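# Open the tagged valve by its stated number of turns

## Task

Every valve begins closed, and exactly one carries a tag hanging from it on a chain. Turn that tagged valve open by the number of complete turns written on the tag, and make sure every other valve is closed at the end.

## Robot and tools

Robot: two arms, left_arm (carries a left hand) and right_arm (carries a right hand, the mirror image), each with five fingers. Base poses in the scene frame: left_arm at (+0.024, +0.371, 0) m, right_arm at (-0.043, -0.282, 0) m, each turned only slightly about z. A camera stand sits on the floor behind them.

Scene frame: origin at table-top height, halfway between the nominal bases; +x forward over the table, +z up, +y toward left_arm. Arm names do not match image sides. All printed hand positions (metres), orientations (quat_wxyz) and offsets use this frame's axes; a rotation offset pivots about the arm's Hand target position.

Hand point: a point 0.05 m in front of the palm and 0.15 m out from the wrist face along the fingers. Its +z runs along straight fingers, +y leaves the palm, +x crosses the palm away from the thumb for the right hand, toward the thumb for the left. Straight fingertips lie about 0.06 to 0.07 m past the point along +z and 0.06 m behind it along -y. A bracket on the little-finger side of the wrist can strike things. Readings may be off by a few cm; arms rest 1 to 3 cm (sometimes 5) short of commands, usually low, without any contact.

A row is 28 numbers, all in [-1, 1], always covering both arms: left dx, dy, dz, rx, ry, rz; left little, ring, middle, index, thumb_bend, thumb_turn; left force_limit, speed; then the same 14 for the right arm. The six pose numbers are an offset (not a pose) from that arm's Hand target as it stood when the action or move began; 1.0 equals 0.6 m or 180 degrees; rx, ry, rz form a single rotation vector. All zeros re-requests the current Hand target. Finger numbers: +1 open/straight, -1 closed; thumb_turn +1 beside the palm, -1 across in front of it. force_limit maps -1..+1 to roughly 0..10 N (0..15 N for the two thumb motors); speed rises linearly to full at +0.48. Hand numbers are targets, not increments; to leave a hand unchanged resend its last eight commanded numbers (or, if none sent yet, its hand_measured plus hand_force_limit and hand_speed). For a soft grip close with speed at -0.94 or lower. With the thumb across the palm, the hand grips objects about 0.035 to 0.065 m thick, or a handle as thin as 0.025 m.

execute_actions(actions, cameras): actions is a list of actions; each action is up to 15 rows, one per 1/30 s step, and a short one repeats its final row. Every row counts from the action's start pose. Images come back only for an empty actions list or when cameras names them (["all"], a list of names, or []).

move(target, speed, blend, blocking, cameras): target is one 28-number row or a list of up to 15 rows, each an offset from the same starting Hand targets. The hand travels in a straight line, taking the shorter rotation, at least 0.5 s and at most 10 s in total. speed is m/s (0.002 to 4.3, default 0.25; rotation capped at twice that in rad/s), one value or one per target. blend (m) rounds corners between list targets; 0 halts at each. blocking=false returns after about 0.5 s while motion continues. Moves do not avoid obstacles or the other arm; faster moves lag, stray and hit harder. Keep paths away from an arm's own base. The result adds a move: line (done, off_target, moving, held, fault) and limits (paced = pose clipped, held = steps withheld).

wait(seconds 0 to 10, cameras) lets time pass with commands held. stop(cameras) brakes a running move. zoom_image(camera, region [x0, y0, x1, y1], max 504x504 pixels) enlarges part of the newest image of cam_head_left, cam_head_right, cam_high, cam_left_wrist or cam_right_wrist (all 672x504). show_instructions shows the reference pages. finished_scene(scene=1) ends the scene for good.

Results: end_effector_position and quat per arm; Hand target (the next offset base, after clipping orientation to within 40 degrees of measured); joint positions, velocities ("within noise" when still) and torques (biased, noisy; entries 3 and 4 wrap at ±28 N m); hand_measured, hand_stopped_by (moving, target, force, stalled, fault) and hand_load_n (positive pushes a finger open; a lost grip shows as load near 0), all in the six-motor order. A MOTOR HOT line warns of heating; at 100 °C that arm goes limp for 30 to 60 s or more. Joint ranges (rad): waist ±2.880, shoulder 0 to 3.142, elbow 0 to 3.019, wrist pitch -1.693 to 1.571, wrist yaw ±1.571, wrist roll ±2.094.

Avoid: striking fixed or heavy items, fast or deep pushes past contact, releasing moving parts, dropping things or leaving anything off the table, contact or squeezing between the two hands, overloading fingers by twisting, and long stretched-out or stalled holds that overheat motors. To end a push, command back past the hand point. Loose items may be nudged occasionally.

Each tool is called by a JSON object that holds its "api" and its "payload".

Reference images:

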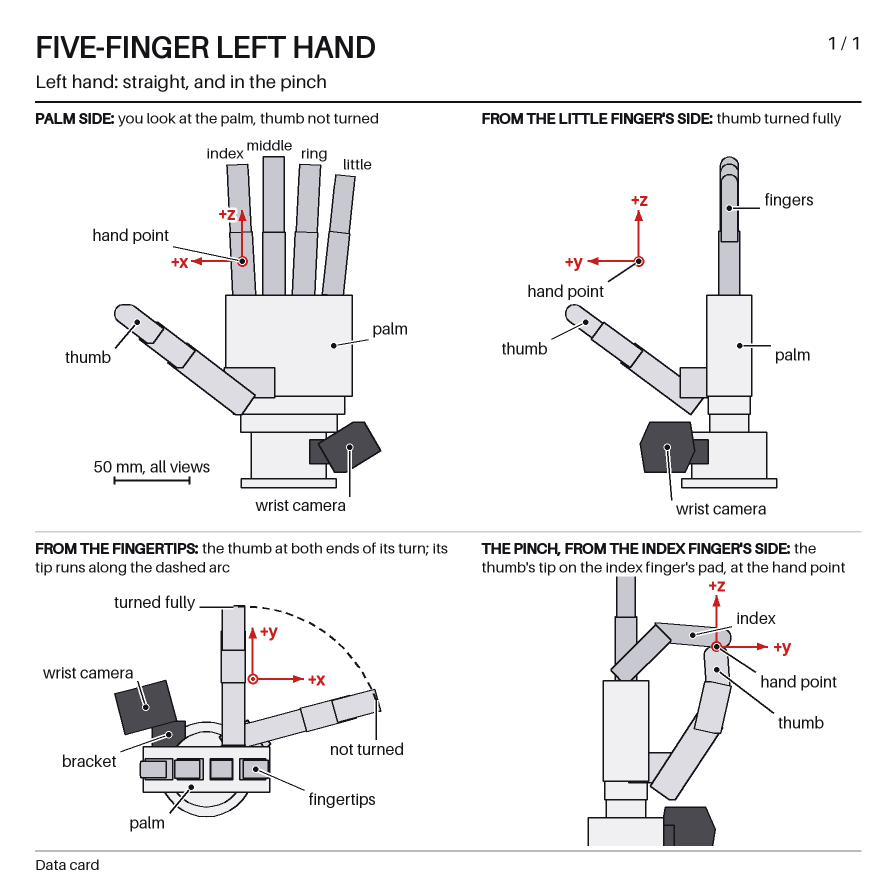

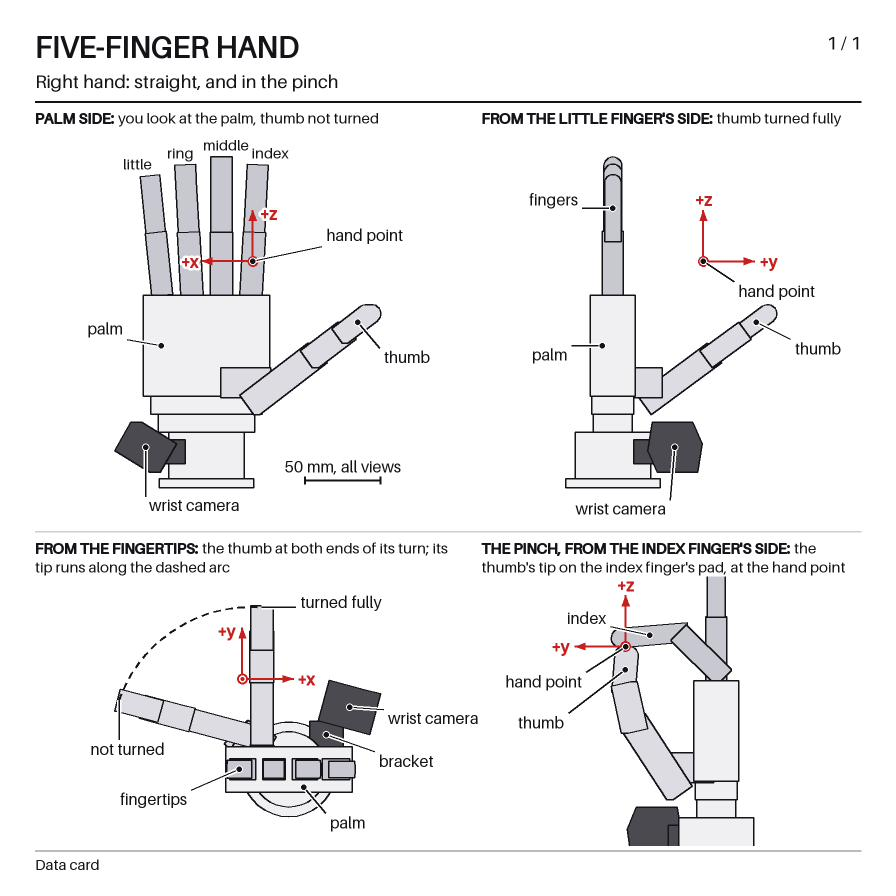

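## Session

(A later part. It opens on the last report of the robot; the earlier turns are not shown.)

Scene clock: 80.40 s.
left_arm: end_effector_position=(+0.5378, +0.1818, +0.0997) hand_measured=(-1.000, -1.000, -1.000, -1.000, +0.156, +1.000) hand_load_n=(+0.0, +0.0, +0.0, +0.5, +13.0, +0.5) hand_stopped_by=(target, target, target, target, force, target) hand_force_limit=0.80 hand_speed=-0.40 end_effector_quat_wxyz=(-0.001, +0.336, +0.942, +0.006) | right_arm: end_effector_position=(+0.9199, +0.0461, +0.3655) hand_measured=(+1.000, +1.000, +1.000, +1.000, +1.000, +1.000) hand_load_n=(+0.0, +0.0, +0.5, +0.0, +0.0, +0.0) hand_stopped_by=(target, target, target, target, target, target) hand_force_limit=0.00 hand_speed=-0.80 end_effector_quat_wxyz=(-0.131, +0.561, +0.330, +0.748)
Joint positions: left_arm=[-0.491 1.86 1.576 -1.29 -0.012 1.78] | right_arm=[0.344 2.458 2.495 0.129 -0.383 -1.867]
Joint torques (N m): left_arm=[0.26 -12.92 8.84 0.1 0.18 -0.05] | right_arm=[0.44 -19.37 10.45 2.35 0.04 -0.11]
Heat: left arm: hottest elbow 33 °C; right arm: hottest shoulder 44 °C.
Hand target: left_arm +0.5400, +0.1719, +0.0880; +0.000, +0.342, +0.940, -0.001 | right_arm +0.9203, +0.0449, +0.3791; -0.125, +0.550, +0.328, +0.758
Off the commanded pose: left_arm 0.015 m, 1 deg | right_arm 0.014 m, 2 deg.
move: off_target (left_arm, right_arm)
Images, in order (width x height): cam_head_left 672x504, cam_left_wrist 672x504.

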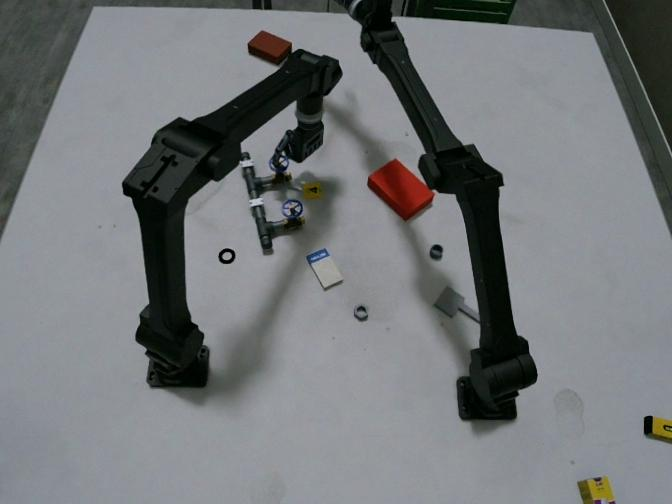

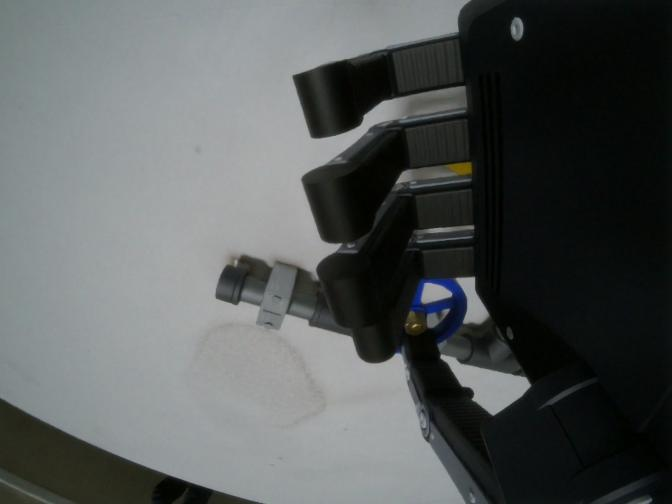

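{"api": "move", "payload": {"target": [[0,0,0,0,0,0,-1,-1,-1,-1,1,1,0.8,0.4, 0,0,0,0,0,0,1,1,1,1,1,1,0,-0.8],[-0.005,0,0.075,0,0,0,-1,-1,-1,-1,1,1,0.8,0.4, 0,0,0,0,0,0,1,1,1,1,1,1,0,-0.8],[-0.005,0,-0.01,0,0,0,-1,-1,-1,-1,1,1,0.8,0.4, 0,0,0,0,0,0,1,1,1,1,1,1,0,-0.8]], "speed": 0.08, "cameras": ["cam_left_wrist"]}}

Scene clock: 86.47 s.
left_arm: end_effector_position=(+0.5350, +0.1769, +0.0880) hand_measured=(-1.000, -1.000, -1.000, -1.000, +1.000, +1.000) hand_load_n=(+0.0, +0.0, +0.0, +0.0, +0.0, +0.0) hand_stopped_by=(target, target, target, target, target, target) hand_force_limit=0.80 hand_speed=0.40 end_effector_quat_wxyz=(-0.003, +0.343, +0.939, -0.002) | right_arm: end_effector_position=(+0.9199, +0.0461, +0.3655) hand_measured=(+1.000, +1.000, +1.000, +1.000, +1.000, +1.000) hand_load_n=(+0.0, +0.0, +0.0, +0.0, +0.0, -0.5) hand_stopped_by=(target, target, target, target, target, target) hand_force_limit=0.00 hand_speed=-0.80 end_effector_quat_wxyz=(-0.131, +0.561, +0.330, +0.748)
Joint positions: left_arm=[-0.495 1.866 1.556 -1.265 0.005 1.791] | right_arm=[0.344 2.458 2.495 0.129 -0.383 -1.867]
Joint torques (N m): left_arm=[0.09 -13.1 8.8 -0.14 -0.02 -0.07] | right_arm=[0.5 -19.43 10.43 2.36 0.04 -0.11]
Heat: left arm: hottest elbow 33 °C; right arm: hottest shoulder 44 °C.
Hand target: left_arm +0.5370, +0.1719, +0.0820; +0.000, +0.342, +0.940, -0.001 | right_arm +0.9203, +0.0449, +0.3791; -0.125, +0.550, +0.328, +0.758
Off the commanded pose: left_arm 0.008 m, 0 deg | right_arm 0.014 m, 2 deg.
move: off_target (right_arm)
Images, in order (width x height): cam_left_wrist 672x504.

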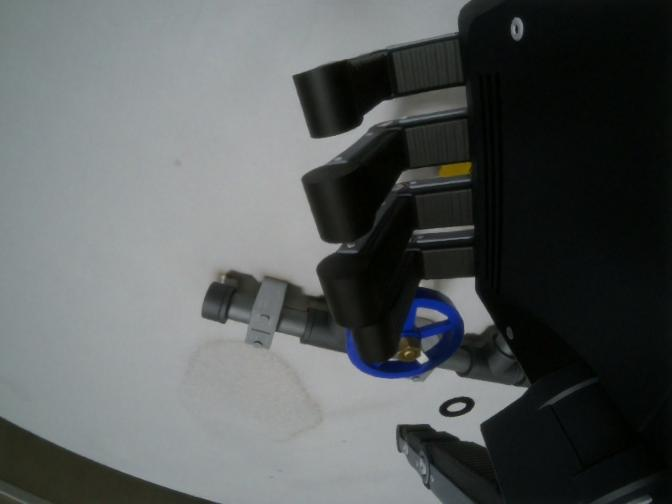

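{"api": "move", "payload": {"target": [0,0,0,0,0,0,-1,-1,-1,-1,-0.3,1,0.8,-0.5, 0,0,0,0,0,0,1,1,1,1,1,1,0,-0.8], "speed": 0.05, "cameras": ["cam_left_wrist","cam_head_left"]}}

{"api": "zoom_image", "payload": {"camera": "cam_left_wrist", "region": [330, 240, 520, 430]}}

{"api": "zoom_image", "payload": {"camera": "cam_head_left", "region": [240, 120, 320, 200]}}

Scene clock: 88.00 s.
left_arm: end_effector_position=(+0.5351, +0.1797, +0.0889) hand_measured=(-1.000, -1.000, -1.000, -1.000, +0.516, +1.000) hand_load_n=(+0.0, +0.0, +0.0, +1.0, +19.5, +0.5) hand_stopped_by=(target, target, target, target, force, target) hand_force_limit=0.80 hand_speed=-0.50 end_effector_quat_wxyz=(-0.002, +0.337, +0.941, +0.005) | right_arm: end_effector_position=(+0.9199, +0.0461, +0.3655) hand_measured=(+1.000, +1.000, +1.000, +1.000, +1.000, +1.000) hand_load_n=(+0.0, +0.0, +0.0, +0.0, +0.0, +0.0) hand_stopped_by=(target, target, target, target, target, target) hand_force_limit=0.00 hand_speed=-0.80 end_effector_quat_wxyz=(-0.131, +0.561, +0.330, +0.748)
Joint positions: left_arm=[-0.495 1.866 1.556 -1.267 -0.009 1.779] | right_arm=[0.344 2.458 2.495 0.129 -0.383 -1.867]
Joint torques (N m): left_arm=[0.09 -13.33 8.79 -0.16 0.05 -0.03] | right_arm=[0.44 -19.37 10.44 2.35 0.05 -0.11]
Heat: left arm: hottest elbow 33 °C; right arm: hottest shoulder 44 °C.
Hand target: left_arm +0.5370, +0.1719, +0.0820; +0.000, +0.342, +0.940, -0.001 | right_arm +0.9203, +0.0449, +0.3791; -0.125, +0.550, +0.328, +0.758
Off the commanded pose: left_arm 0.011 m, 1 deg | right_arm 0.014 m, 2 deg.
move: off_target (left_arm, right_arm)
Images, in order (width x height): cam_head_left 672x504, cam_left_wrist 672x504.

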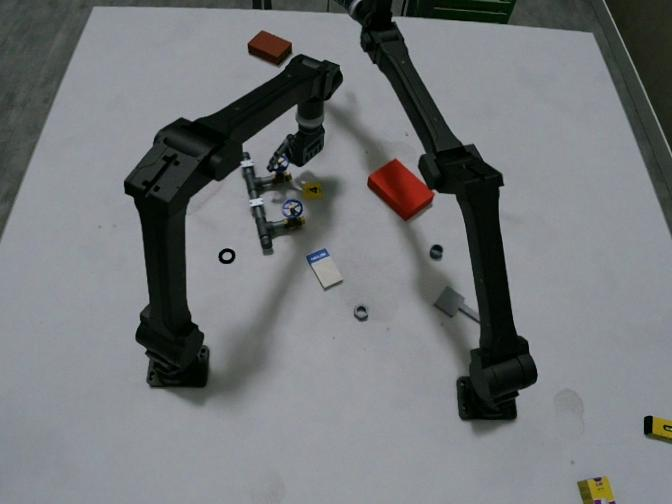

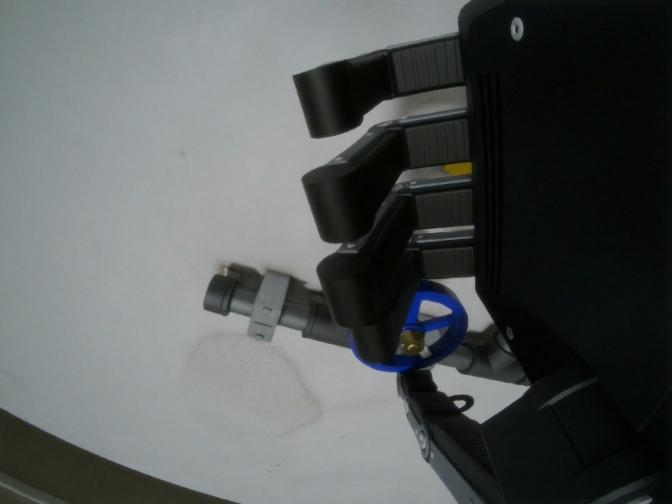

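Scaled by 2.653 from the camera's 672x504 image, which has a finer 960x720 frame.

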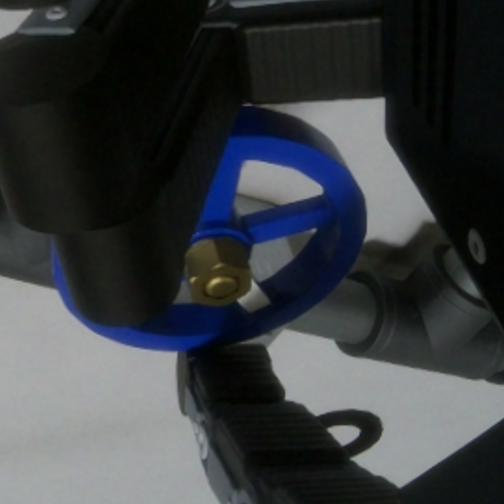

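Scaled by 6.300 from the camera's 672x504 image, which has a finer 960x720 frame.

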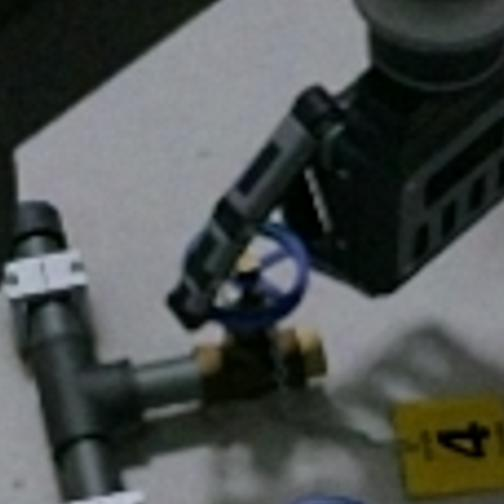

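{"api": "move", "payload": {"target": [[-0.0102,0.038,0.0067,0,0,0.125,-1,-1,-1,-1,-0.3,1,0.8,-0.5, 0,0,0,0,0,0,1,1,1,1,1,1,0,-0.8],[-0.026,0.0588,0.0067,0,0,0.25,-1,-1,-1,-1,-0.3,1,0.8,-0.5, 0,0,0,0,0,0,1,1,1,1,1,1,0,-0.8]], "speed": 0.15, "blend": [0.005,0], "cameras": ["cam_head_left","cam_left_wrist"]}}

{"api": "zoom_image", "payload": {"camera": "cam_left_wrist", "region": [330, 240, 520, 430]}}

{"api": "zoom_image", "payload": {"camera": "cam_head_left", "region": [240, 120, 320, 200]}}

Scene clock: 92.33 s.
left_arm: end_effector_position=(+0.5242, +0.1889, +0.0907) hand_measured=(-1.000, -1.000, -1.000, -1.000, +0.512, +1.000) hand_load_n=(+0.0, +0.0, +0.0, -0.5, +0.0, +0.0) hand_stopped_by=(target, target, target, target, force, target) hand_force_limit=0.80 hand_speed=-0.50 end_effector_quat_wxyz=(+0.021, -0.013, +1.000, -0.014) | right_arm: end_effector_position=(+0.9199, +0.0461, +0.3655) hand_measured=(+1.000, +1.000, +1.000, +1.000, +1.000, +1.000) hand_load_n=(+0.0, +0.5, +0.0, +0.0, +0.0, +0.0) hand_stopped_by=(target, target, target, target, target, target) hand_force_limit=0.00 hand_speed=-0.80 end_effector_quat_wxyz=(-0.131, +0.561, +0.330, +0.748)
Joint positions: left_arm=[-0.437 1.888 1.602 -1.235 0.008 1.122] | right_arm=[0.344 2.458 2.495 0.129 -0.383 -1.867]
Joint torques (N m): left_arm=[2.43 -13.27 10.21 -1.85 -0.14 -0.34] | right_arm=[0.56 -19.43 10.45 2.35 0.04 -0.11]
Heat: left arm: hottest elbow 33 °C; right arm: hottest shoulder 44 °C.
Hand target: left_arm +0.5214, +0.2072, +0.0860; +0.000, -0.043, +0.999, -0.001 | right_arm +0.9203, +0.0449, +0.3791; -0.125, +0.550, +0.328, +0.758
Off the commanded pose: left_arm 0.019 m, 4 deg | right_arm 0.014 m, 2 deg.
move: off_target (left_arm, right_arm)
Images, in order (width x height): cam_head_left 672x504, cam_left_wrist 672x504.

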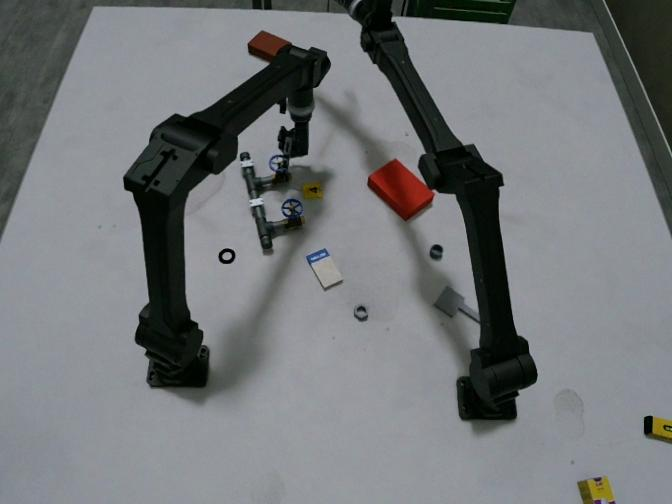

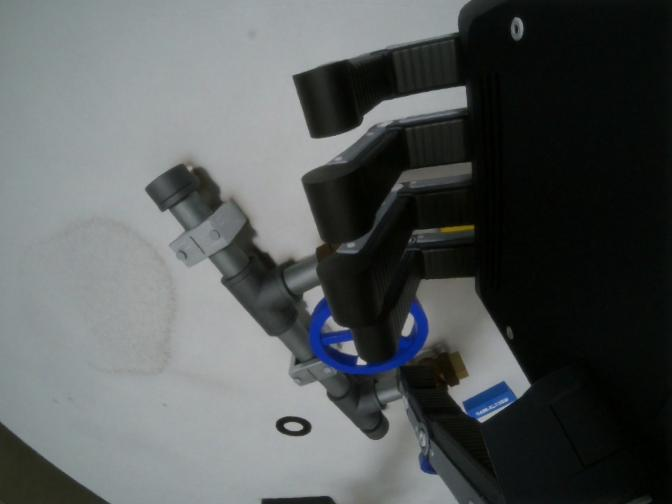

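Scaled by 2.653 from the camera's 672x504 image, which has a finer 960x720 frame.

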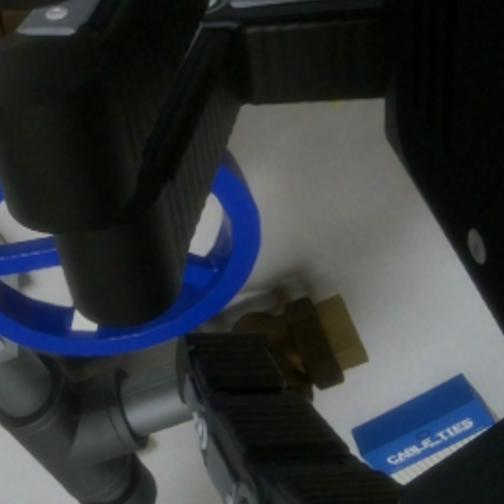

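Scaled by 6.300 from the camera's 672x504 image, which has a finer 960x720 frame.

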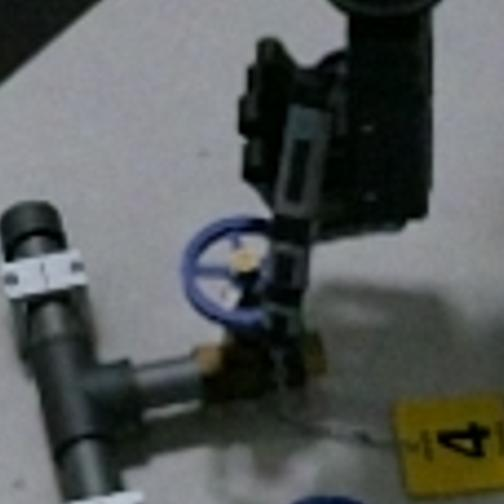

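{"api": "zoom_image", "payload": {"camera": "cam_head_left", "region": [298, 175, 328, 205]}}

Scaled by 16.800 from the camera's 672x504 image, which has a finer 960x720 frame.

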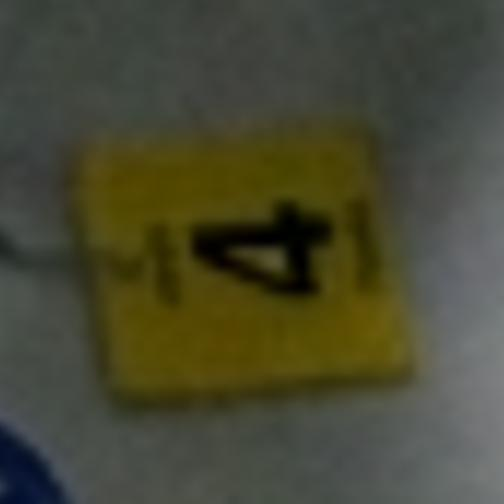

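{"api": "move", "payload": {"target": [[0,-0.02,0,0,0,0,-1,-1,-1,-1,1,1,0.8,0.4, 0,0,0,0,0,0,1,1,1,1,1,1,0,-0.8],[0,-0.02,0.19,0,0,0,-1,-1,-1,-1,1,1,0.8,0.4, 0,0,0,0,0,0,1,1,1,1,1,1,0,-0.8],[-0.092,-0.255,0.2,0,0,-0.239,-1,-1,-1,-1,1,1,0.8,0.4, 0,0,0,0,0,0,1,1,1,1,1,1,0,-0.8]], "speed": [0.1,0.2,0.25], "blend": [0,0.02,0], "cameras": ["cam_head_left","cam_left_wrist"]}}

Scene clock: 96.70 s.
left_arm: end_effector_position=(+0.4658, +0.0839, +0.1847) hand_measured=(-1.000, -1.000, -1.000, -1.000, +1.000, +1.000) hand_load_n=(+0.0, +0.0, +0.0, +0.0, +0.0, +0.0) hand_stopped_by=(target, target, target, target, target, target) hand_force_limit=0.80 hand_speed=0.40 end_effector_quat_wxyz=(-0.023, +0.260, +0.965, +0.006) | right_arm: end_effector_position=(+0.9203, +0.0449, +0.3655) hand_measured=(+1.000, +1.000, +1.000, +1.000, +1.000, +1.000) hand_load_n=(+0.0, +0.0, +0.0, +0.0, +0.0, +0.0) hand_stopped_by=(target, target, target, target, target, target) hand_force_limit=0.00 hand_speed=-0.80 end_effector_quat_wxyz=(-0.131, +0.561, +0.330, +0.748)
Joint positions: left_arm=[-0.692 1.86 1.8 -1.558 0.008 1.42] | right_arm=[0.342 2.458 2.495 0.129 -0.384 -1.867]
Joint torques (N m): left_arm=[-0.26 -15.27 12.42 -0.92 -0.19 0.04] | right_arm=[0.67 -19.49 10.26 2.41 0.11 -0.11]
Heat: left arm: hottest elbow 33 °C; right arm: hottest shoulder 45 °C.
Hand target: left_arm +0.4743, +0.0781, +0.2051; +0.001, +0.265, +0.964, +0.000 (last step not sent: back at the drive's target) | right_arm +0.9201, +0.0448, +0.3790; -0.125, +0.550, +0.328, +0.758 (last step not sent: back at the drive's target)
Off the commanded pose: left_arm 0.037 m, 8 deg | right_arm 0.014 m, 2 deg.
move: held (left_arm; a check stopped the path), off_target (right_arm); path passed 2 of 3 targets; limits=held
pose unreachable (left arm): on one or more control steps of this call, first in action 0 (counted from 0), this arm could not follow its commanded pose, so it was not sent that pose on those steps. It may still have moved: this result reports where it is.
cause: moving toward the commanded pose would bring a part of the arm too close to another arm (a part of this arm just beyond joint 4 (wrist pitch) and a part of the right arm just beyond its joint 3 (elbow), where that arm would come to rest).
pose unreachable (right arm): on one or more control steps of this call, first in action 0 (counted from 0), this arm could not follow its commanded pose, so it was not sent that pose on those steps. It may still have moved: this result reports where it is.
cause: moving toward the commanded pose would bring a part of the arm too close to another arm (a part of this arm just beyond joint 3 (elbow) and a part of the left arm just beyond its joint 4 (wrist pitch), along the way the arms are being sent, or toward where that arm still pushes).
Images, in order (width x height): cam_head_left 672x504, cam_left_wrist 672x504.

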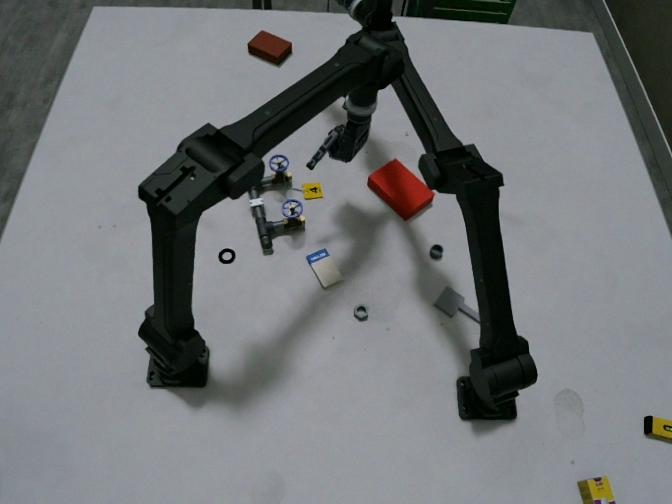

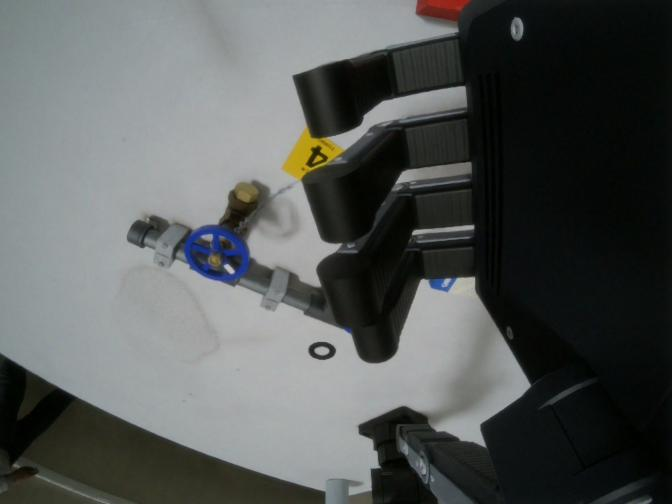

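{"api": "zoom_image", "payload": {"camera": "cam_left_wrist", "region": [270, 115, 350, 185]}}

{"api": "zoom_image", "payload": {"camera": "cam_left_wrist", "region": [170, 160, 310, 300]}}

Scaled by 6.300 from the camera's 672x504 image, which has a finer 960x720 frame.

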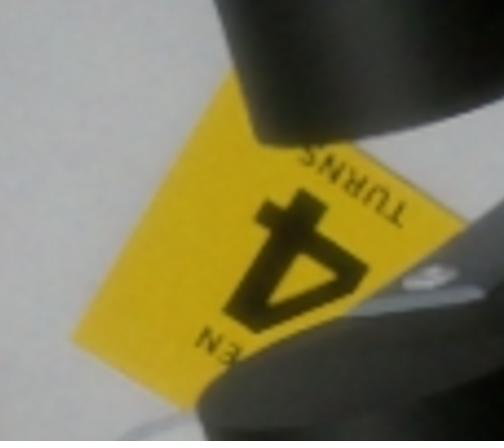

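Scaled by 3.600 from the camera's 672x504 image, which has a finer 960x720 frame.

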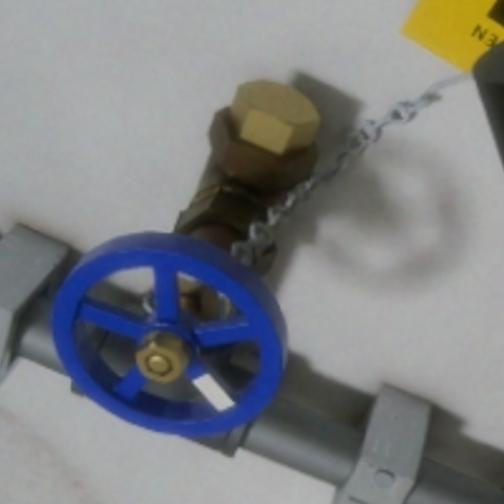

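{"api": "wait", "payload": {"seconds": 0.1, "cameras": ["cam_high","cam_head_right"]}}

{"api": "zoom_image", "payload": {"camera": "cam_high", "region": [350, 110, 430, 230]}}

Scene clock: 97.90 s.
left_arm: end_effector_position=(+0.4658, +0.0839, +0.1847) hand_measured=(-1.000, -1.000, -1.000, -1.000, +1.000, +1.000) hand_load_n=(+0.0, +0.0, +0.0, +0.0, +0.0, +0.5) hand_stopped_by=(target, target, target, target, target, target) hand_force_limit=0.80 hand_speed=0.40 end_effector_quat_wxyz=(-0.023, +0.260, +0.965, +0.006) | right_arm: end_effector_position=(+0.9198, +0.0464, +0.3655) hand_measured=(+1.000, +1.000, +1.000, +1.000, +1.000, +1.000) hand_load_n=(+0.0, +0.0, +0.0, +0.0, +0.0, +0.0) hand_stopped_by=(target, target, target, target, target, target) hand_force_limit=0.00 hand_speed=-0.80 end_effector_quat_wxyz=(-0.131, +0.560, +0.331, +0.748)
Joint positions: left_arm=[-0.692 1.86 1.8 -1.558 0.008 1.42] | right_arm=[0.344 2.458 2.495 0.129 -0.384 -1.867]
Joint torques (N m): left_arm=[-0.09 -15.5 12.4 -0.9 -0.22 0.05] | right_arm=[0.5 -19.49 10.26 2.44 0.11 -0.11]
Heat: left arm: hottest elbow 33 °C; right arm: hottest shoulder 45 °C.
Hand target: left_arm +0.4743, +0.0781, +0.2051; +0.001, +0.265, +0.964, +0.000 (last step not sent: back at the drive's target) | right_arm +0.9201, +0.0448, +0.3790; -0.125, +0.550, +0.328, +0.758 (last step not sent: back at the drive's target)
Off the commanded pose: left_arm 0.037 m, 8 deg | right_arm 0.014 m, 2 deg.
held back during your reply time or a wait (right arm), on 8 control steps: a part of the arm was too close to another arm, or the arm's last command would have brought one too close.
wait: 0.10 s; at rest from the start
Images, in order (width x height): cam_head_right 672x504, cam_high 672x504.

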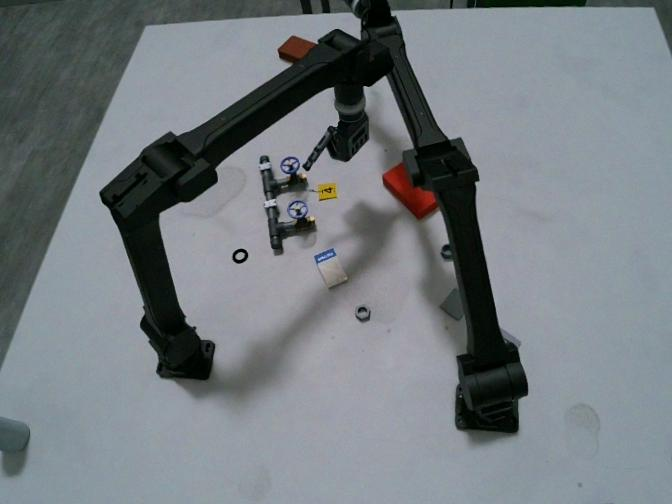

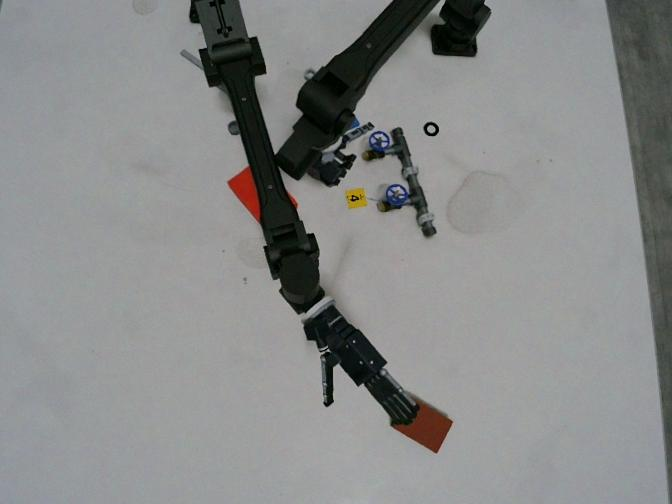

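Scaled by 4.200 from the camera's 672x504 image, which has a finer 960x720 frame.

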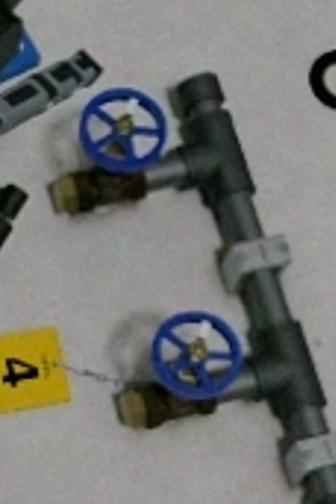

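{"api": "move", "payload": {"target": [[0.1045,0.1615,-0.008,0,0,-0.052,-1,-1,-1,-1,1,1,0.8,0.4, 0,0,0,0,0,0,1,1,1,1,1,1,0,-0.8],[0.1045,0.1563,-0.2052,0,0,-0.052,-1,-1,-1,-1,1,1,0.8,0.4, 0,0,0,0,0,0,1,1,1,1,1,1,0,-0.8]], "speed": [0.2,0.1], "cameras": ["cam_left_wrist"]}}

Scene clock: 101.80 s.
left_arm: end_effector_position=(+0.5333, +0.1766, +0.0855) hand_measured=(-1.000, -1.000, -1.000, -1.000, +1.000, +1.000) hand_load_n=(+0.0, +0.0, +0.0, +0.0, +0.0, +0.0) hand_stopped_by=(target, target, target, target, target, target) hand_force_limit=0.80 hand_speed=0.40 end_effector_quat_wxyz=(-0.003, +0.338, +0.941, -0.002) | right_arm: end_effector_position=(+0.9198, +0.0464, +0.3655) hand_measured=(+1.000, +1.000, +1.000, +1.000, +1.000, +1.000) hand_load_n=(+0.0, +0.0, +0.0, +0.0, +0.0, +0.0) hand_stopped_by=(target, target, target, target, target, target) hand_force_limit=0.00 hand_speed=-0.80 end_effector_quat_wxyz=(-0.131, +0.560, +0.331, +0.748)
Joint positions: left_arm=[-0.497 1.868 1.552 -1.261 0.005 1.779] | right_arm=[0.344 2.458 2.495 0.129 -0.384 -1.867]
Joint torques (N m): left_arm=[-0.67 -13.92 9.03 -0.27 -0.1 0.04] | right_arm=[0.56 -19.49 10.25 2.4 0.11 -0.11]
Heat: left arm: hottest elbow 33 °C; right arm: hottest shoulder 45 °C.
Hand target: left_arm +0.5370, +0.1719, +0.0819; +0.001, +0.343, +0.939, +0.000 | right_arm +0.9201, +0.0448, +0.3790; -0.125, +0.550, +0.328, +0.758
Off the commanded pose: left_arm 0.007 m, 1 deg | right_arm 0.014 m, 2 deg.
held back during your reply time or a wait (right arm), on 3 control steps: a part of the arm was too close to another arm, or the arm's last command would have brought one too close.
move: off_target (right_arm); a check withheld steps on the way to target 1, so it may have been missed; limits=held
pose unreachable (right arm): on one or more control steps of this call, first in action 0 (counted from 0), this arm could not follow its commanded pose, so it was not sent that pose on those steps. It may still have moved: this result reports where it is.
cause: moving toward the commanded pose would bring a part of the arm too close to another arm (a part of this arm just beyond joint 3 (elbow) and a part of the left arm just beyond its joint 4 (wrist pitch), under 1 mm apart when this arm was first held).
Images, in order (width x height): cam_left_wrist 672x504.

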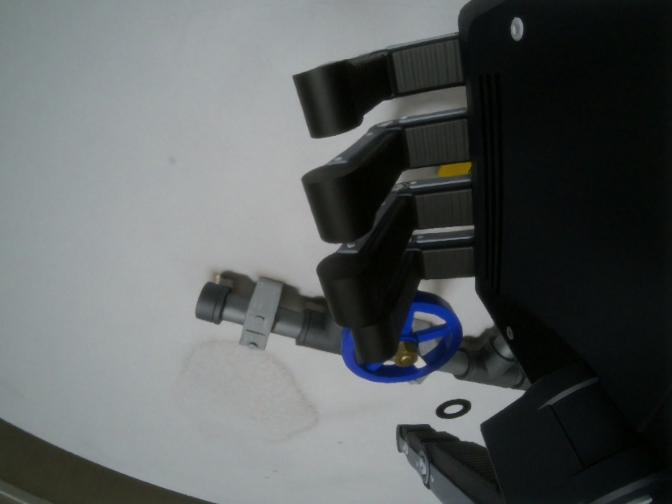

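{"api": "move", "payload": {"target": [[0,0,0,0,0,0,-1,-1,-1,-1,-0.3,1,1.0,-0.3, 0,0,0,0,0,0,1,1,1,1,1,1,0,-0.8],[-0.0083,0.0517,0.0033,0,0,0.111,-1,-1,-1,-1,-0.3,1,1.0,-0.3, 0,0,0,0,0,0,1,1,1,1,1,1,0,-0.8]], "speed": [0.05,0.1], "cameras": ["cam_left_wrist"]}}

{"api": "zoom_image", "payload": {"camera": "cam_left_wrist", "region": [330, 240, 520, 430]}}

Scene clock: 105.80 s.
left_arm: end_effector_position=(+0.5313, +0.1846, +0.0864) hand_measured=(-1.000, -1.000, -1.000, -1.000, +0.548, +1.000) hand_load_n=(+0.0, +0.0, +0.0, +1.0, +19.0, +0.0) hand_stopped_by=(target, target, target, target, force, target) hand_force_limit=1.00 hand_speed=-0.30 end_effector_quat_wxyz=(+0.013, +0.222, +0.975, -0.006) | right_arm: end_effector_position=(+0.9198, +0.0464, +0.3655) hand_measured=(+1.000, +1.000, +1.000, +1.000, +1.000, +1.000) hand_load_n=(+0.0, +0.0, +0.0, +0.0, +0.0, +0.0) hand_stopped_by=(target, target, target, target, target, target) hand_force_limit=0.00 hand_speed=-0.80 end_effector_quat_wxyz=(-0.131, +0.560, +0.331, +0.748)
Joint positions: left_arm=[-0.475 1.868 1.556 -1.232 0.005 1.56] | right_arm=[0.344 2.458 2.495 0.129 -0.384 -1.867]
Joint torques (N m): left_arm=[2.67 -13.45 10.18 -1.09 -0.12 -0.64] | right_arm=[0.56 -19.49 10.25 2.4 0.11 -0.11]
Heat: left arm: hottest elbow 33 °C; right arm: hottest shoulder 45 °C.
Hand target: left_arm +0.5320, +0.2029, +0.0839; +0.001, +0.175, +0.985, +0.000 | right_arm +0.9201, +0.0448, +0.3790; -0.125, +0.550, +0.328, +0.758
Off the commanded pose: left_arm 0.019 m, 6 deg | right_arm 0.014 m, 2 deg.
move: off_target (left_arm, right_arm)
Images, in order (width x height): cam_left_wrist 672x504.

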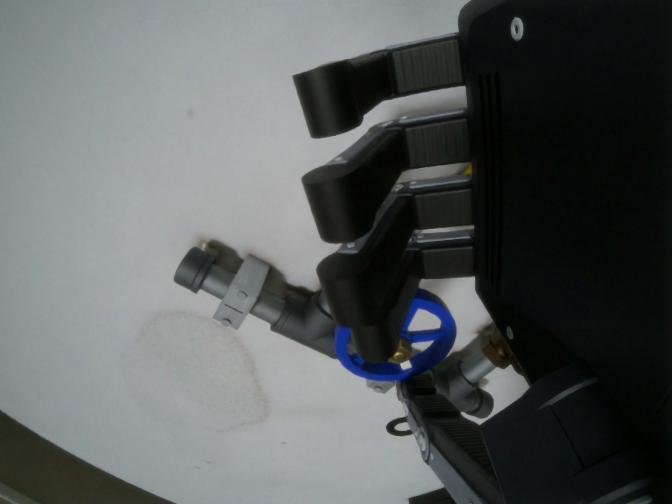

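Scaled by 2.653 from the camera's 672x504 image, which has a finer 960x720 frame.

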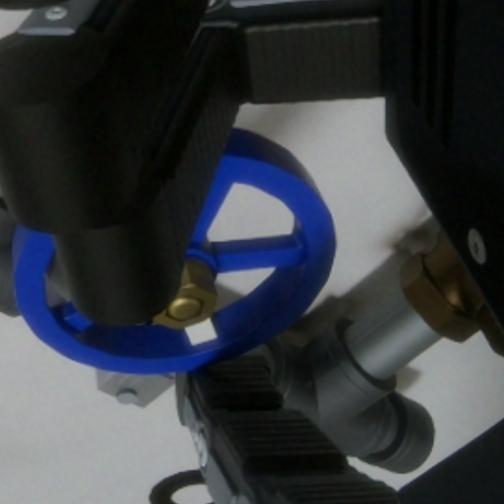

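{"api": "move", "payload": {"target": [0.005,-0.065,0,0,0,-0.167,-1,-1,-1,-1,-0.3,1,1.0,-0.3, 0,0,0,0,0,0,1,1,1,1,1,1,0,-0.8], "speed": 0.1, "cameras": ["cam_left_wrist"]}}

{"api": "zoom_image", "payload": {"camera": "cam_left_wrist", "region": [330, 240, 520, 430]}}

Scene clock: 109.57 s.
left_arm: end_effector_position=(+0.5366, +0.1767, +0.0864) hand_measured=(-1.000, -1.000, -1.000, -1.000, +0.548, +1.000) hand_load_n=(+0.0, +0.0, +0.0, +0.5, +11.0, +0.5) hand_stopped_by=(target, target, target, target, force, target) hand_force_limit=1.00 hand_speed=-0.30 end_effector_quat_wxyz=(-0.001, +0.399, +0.917, +0.004) | right_arm: end_effector_position=(+0.9198, +0.0464, +0.3655) hand_measured=(+1.000, +1.000, +1.000, +1.000, +1.000, +1.000) hand_load_n=(+0.0, +0.0, +0.0, +0.0, +0.0, +0.0) hand_stopped_by=(target, target, target, target, target, target) hand_force_limit=0.00 hand_speed=-0.80 end_effector_quat_wxyz=(-0.131, +0.560, +0.331, +0.748)
Joint positions: left_arm=[-0.502 1.851 1.527 -1.25 -0.007 1.906] | right_arm=[0.344 2.458 2.495 0.129 -0.384 -1.867]
Joint torques (N m): left_arm=[-0.79 -13.86 8.47 -0.32 -0.06 0.26] | right_arm=[0.5 -19.55 10.26 2.41 0.11 -0.11]
Heat: left arm: hottest elbow 33 °C; right arm: hottest shoulder 45 °C.
Hand target: left_arm +0.5350, +0.1639, +0.0839; +0.001, +0.424, +0.906, +0.000 | right_arm +0.9201, +0.0448, +0.3790; -0.125, +0.550, +0.328, +0.758
Off the commanded pose: left_arm 0.013 m, 3 deg | right_arm 0.014 m, 2 deg.
move: off_target (left_arm, right_arm)
Images, in order (width x height): cam_left_wrist 672x504.

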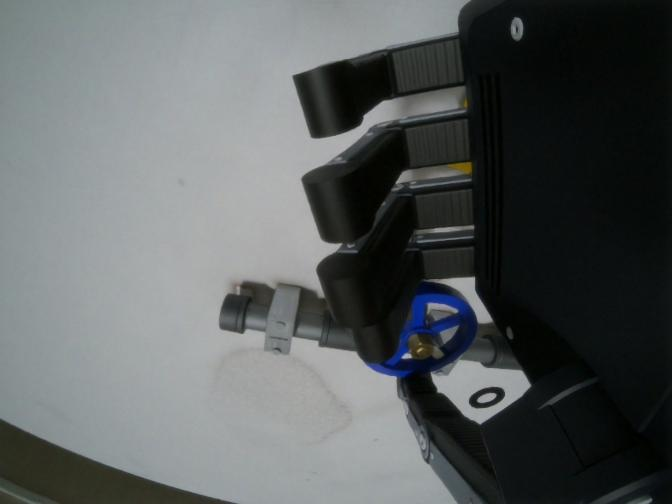

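Scaled by 2.653 from the camera's 672x504 image, which has a finer 960x720 frame.

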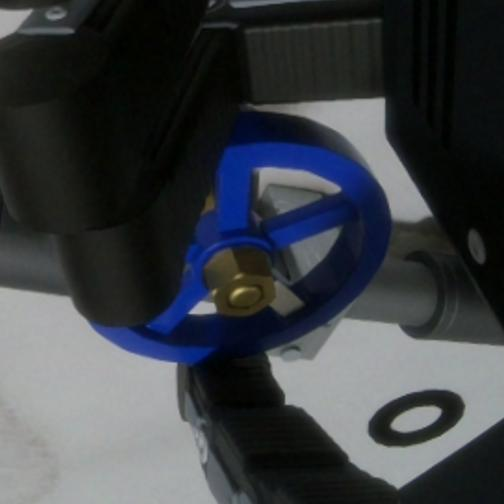

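{"api": "move", "payload": {"target": [[0,0,0,0,0,0,-1,-1,-1,-1,-0.4,1,1.0,-0.2, 0,0,0,0,0,0,1,1,1,1,1,1,0,-0.8],[0.0217,0.095,0,0,0,0.194,-1,-1,-1,-1,-0.4,1,1.0,-0.2, 0,0,0,0,0,0,1,1,1,1,1,1,0,-0.8]], "speed": [0.05,0.1], "cameras": ["cam_left_wrist"]}}

{"api": "zoom_image", "payload": {"camera": "cam_left_wrist", "region": [330, 240, 520, 430]}}

Scene clock: 120.10 s.
left_arm: end_effector_position=(+0.5371, +0.2043, +0.0881) hand_measured=(-1.000, -1.000, -1.000, -1.000, +0.524, +1.000) hand_load_n=(+0.0, +0.5, +0.0, +0.0, +5.5, +0.0) hand_stopped_by=(target, target, target, target, force, target) hand_force_limit=1.00 hand_speed=-0.20 end_effector_quat_wxyz=(+0.011, +0.151, +0.988, -0.008) | right_arm: end_effector_position=(+0.9198, +0.0464, +0.3655) hand_measured=(+1.000, +1.000, +1.000, +1.000, +1.000, +1.000) hand_load_n=(+0.0, +0.0, +0.0, +0.0, +0.0, +0.0) hand_stopped_by=(target, target, target, target, target, target) hand_force_limit=0.00 hand_speed=-0.80 end_effector_quat_wxyz=(-0.131, +0.560, +0.331, +0.748)
Joint positions: left_arm=[-0.429 1.882 1.582 -1.247 0.01 1.46] | right_arm=[0.344 2.458 2.495 0.129 -0.384 -1.867]
Joint torques (N m): left_arm=[3.49 -12.22 11.82 -1.07 -0.24 -0.14] | right_arm=[0.56 -19.43 10.26 2.43 0.11 -0.11]
Heat: left arm: hottest elbow 33 °C; right arm: hottest shoulder 45 °C.
Hand target: left_arm +0.5480, +0.2209, +0.0839; +0.001, +0.133, +0.991, +0.000 | right_arm +0.9201, +0.0448, +0.3790; -0.125, +0.550, +0.328, +0.758
Off the commanded pose: left_arm 0.020 m, 3 deg | right_arm 0.014 m, 2 deg.
move: off_target (left_arm, right_arm)
Images, in order (width x height): cam_left_wrist 672x504.

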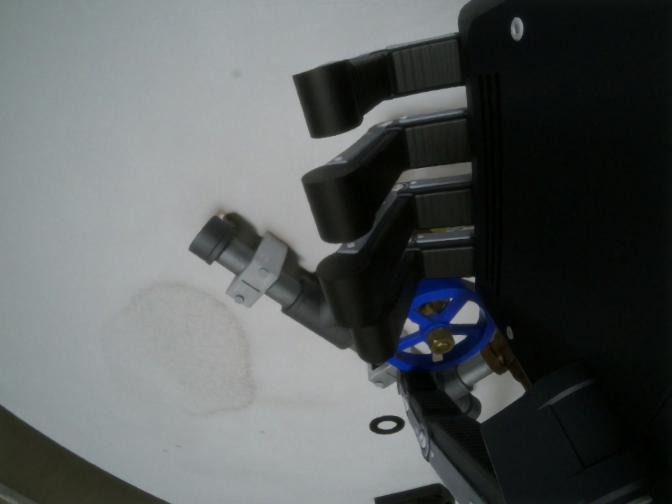

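Scaled by 2.653 from the camera's 672x504 image, which has a finer 960x720 frame.

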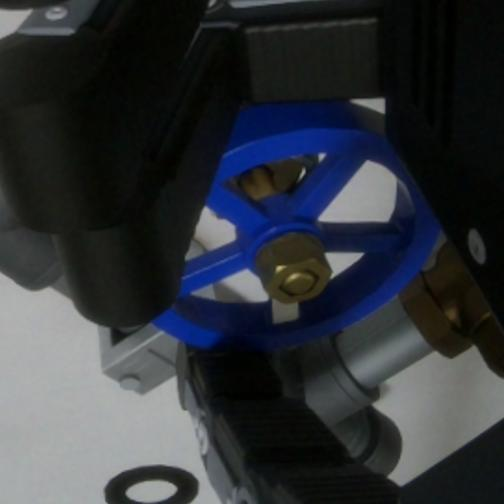

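{"api": "move", "payload": {"target": [[0,0,0,0,0,0,-1,-1,-1,-1,1,1,1.0,0.4, 0,0,0,0,0,0,1,1,1,1,1,1,0,-0.8],[-0.0183,-0.09,-0.005,0,0,-0.139,-1,-1,-1,-1,1,1,1.0,0.4, 0,0,0,0,0,0,1,1,1,1,1,1,0,-0.8],[-0.0183,-0.09,-0.005,0,0,-0.139,-1,-1,-1,-1,-0.3,1,1.0,0.6, 0,0,0,0,0,0,1,1,1,1,1,1,0,-0.8]], "speed": [0.05,0.15,0.1], "cameras": ["cam_left_wrist"]}}

{"api": "zoom_image", "payload": {"camera": "cam_left_wrist", "region": [330, 240, 520, 430]}}

Scene clock: 126.27 s.
left_arm: end_effector_position=(+0.5307, +0.1763, +0.0818) hand_measured=(-1.000, -1.000, -1.000, -1.000, +0.562, +1.000) hand_load_n=(+0.0, +0.0, +0.0, +3.0, +23.0, +1.0) hand_stopped_by=(target, target, target, target, force, target) hand_force_limit=1.00 hand_speed=0.60 end_effector_quat_wxyz=(-0.012, +0.333, +0.943, +0.007) | right_arm: end_effector_position=(+0.9198, +0.0464, +0.3655) hand_measured=(+1.000, +1.000, +1.000, +1.000, +1.000, +1.000) hand_load_n=(+0.0, +0.0, +0.0, +0.0, +0.0, +0.0) hand_stopped_by=(target, target, target, target, target, target) hand_force_limit=0.00 hand_speed=-0.80 end_effector_quat_wxyz=(-0.131, +0.560, +0.331, +0.748)
Joint positions: left_arm=[-0.505 1.882 1.558 -1.273 -0.01 1.76] | right_arm=[0.344 2.458 2.495 0.129 -0.384 -1.867]
Joint torques (N m): left_arm=[0.15 -14.86 8.99 0.14 0.07 0.1] | right_arm=[0.56 -19.49 10.26 2.41 0.11 -0.11]
Heat: left arm: hottest elbow 33 °C; right arm: hottest shoulder 45 °C.
Hand target: left_arm +0.5370, +0.1669, +0.0809; +0.001, +0.345, +0.939, +0.000 | right_arm +0.9201, +0.0448, +0.3790; -0.125, +0.550, +0.328, +0.758
Off the commanded pose: left_arm 0.011 m, 2 deg | right_arm 0.014 m, 2 deg.
move: off_target (left_arm, right_arm)
Images, in order (width x height): cam_left_wrist 672x504.

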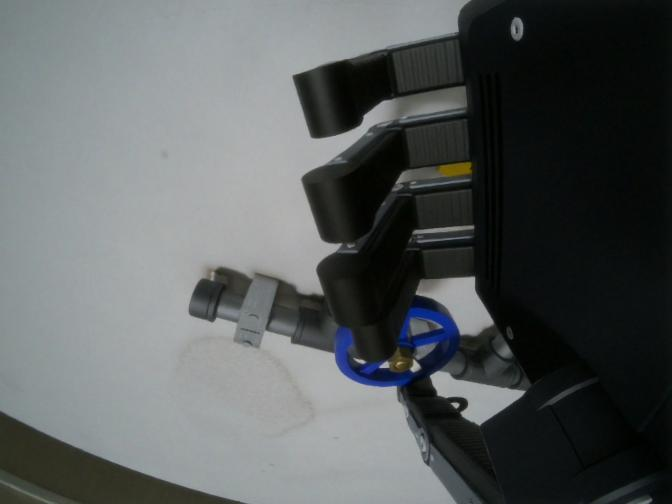

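Scaled by 2.653 from the camera's 672x504 image, which has a finer 960x720 frame.

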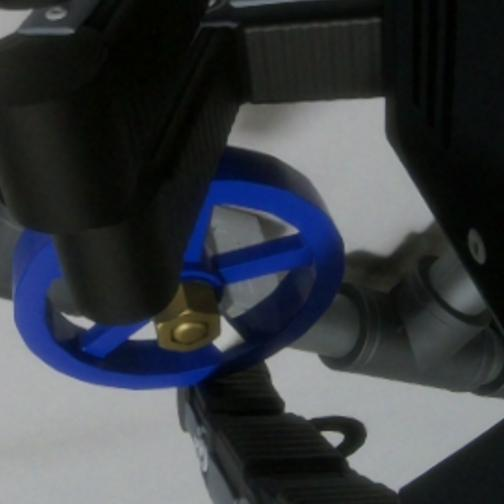

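{"api": "move", "payload": {"target": [[-0.0117,0.0533,0.002,0,0,0.194,-1,-1,-1,-1,-0.3,1,1.0,0.6, 0,0,0,0,0,0,1,1,1,1,1,1,0,-0.8]], "speed": [0.12], "cameras": ["cam_left_wrist"]}}

{"api": "zoom_image", "payload": {"camera": "cam_left_wrist", "region": [330, 240, 520, 430]}}

Scene clock: 129.73 s.
left_arm: end_effector_position=(+0.5253, +0.1820, +0.0822) hand_measured=(-1.000, -1.000, -1.000, -1.000, +0.558, +1.000) hand_load_n=(+0.0, +0.0, +0.0, -1.0, -0.5, +0.0) hand_stopped_by=(target, target, target, target, force, target) hand_force_limit=1.00 hand_speed=0.60 end_effector_quat_wxyz=(+0.011, +0.079, +0.997, -0.009) | right_arm: end_effector_position=(+0.9198, +0.0464, +0.3655) hand_measured=(+1.000, +1.000, +1.000, +1.000, +1.000, +1.000) hand_load_n=(+0.0, +0.0, +0.0, +0.0, +0.0, +0.0) hand_stopped_by=(target, target, target, target, target, target) hand_force_limit=0.00 hand_speed=-0.80 end_effector_quat_wxyz=(-0.131, +0.560, +0.331, +0.748)
Joint positions: left_arm=[-0.463 1.9 1.594 -1.238 0.008 1.282] | right_arm=[0.344 2.458 2.495 0.129 -0.384 -1.867]
Joint torques (N m): left_arm=[2.67 -13.33 11.1 -1.58 -0.22 -0.34] | right_arm=[0.56 -19.43 10.25 2.41 0.11 -0.11]
Heat: left arm: hottest elbow 33 °C; right arm: hottest shoulder 45 °C.
Hand target: left_arm +0.5300, +0.1989, +0.0821; +0.001, +0.047, +0.999, +0.000 | right_arm +0.9201, +0.0448, +0.3790; -0.125, +0.550, +0.328, +0.758
Off the commanded pose: left_arm 0.018 m, 4 deg | right_arm 0.014 m, 2 deg.
move: off_target (left_arm, right_arm)
Images, in order (width x height): cam_left_wrist 672x504.

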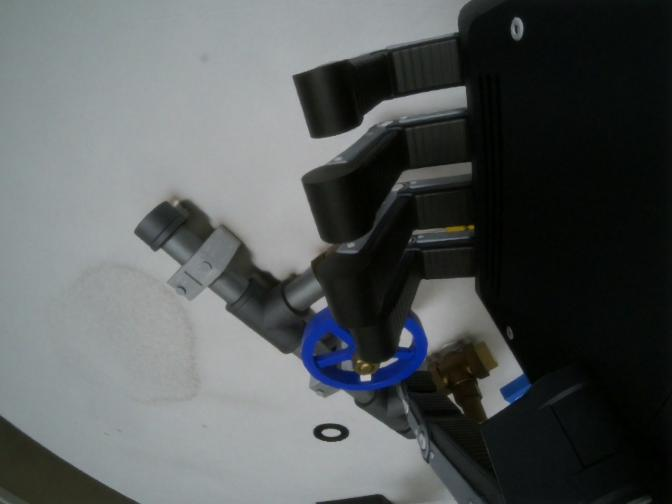

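Scaled by 2.653 from the camera's 672x504 image, which has a finer 960x720 frame.

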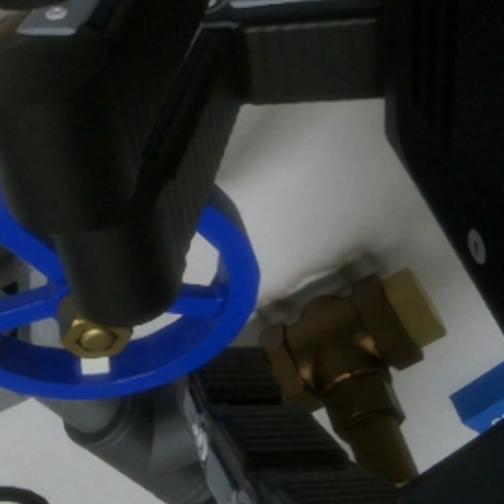

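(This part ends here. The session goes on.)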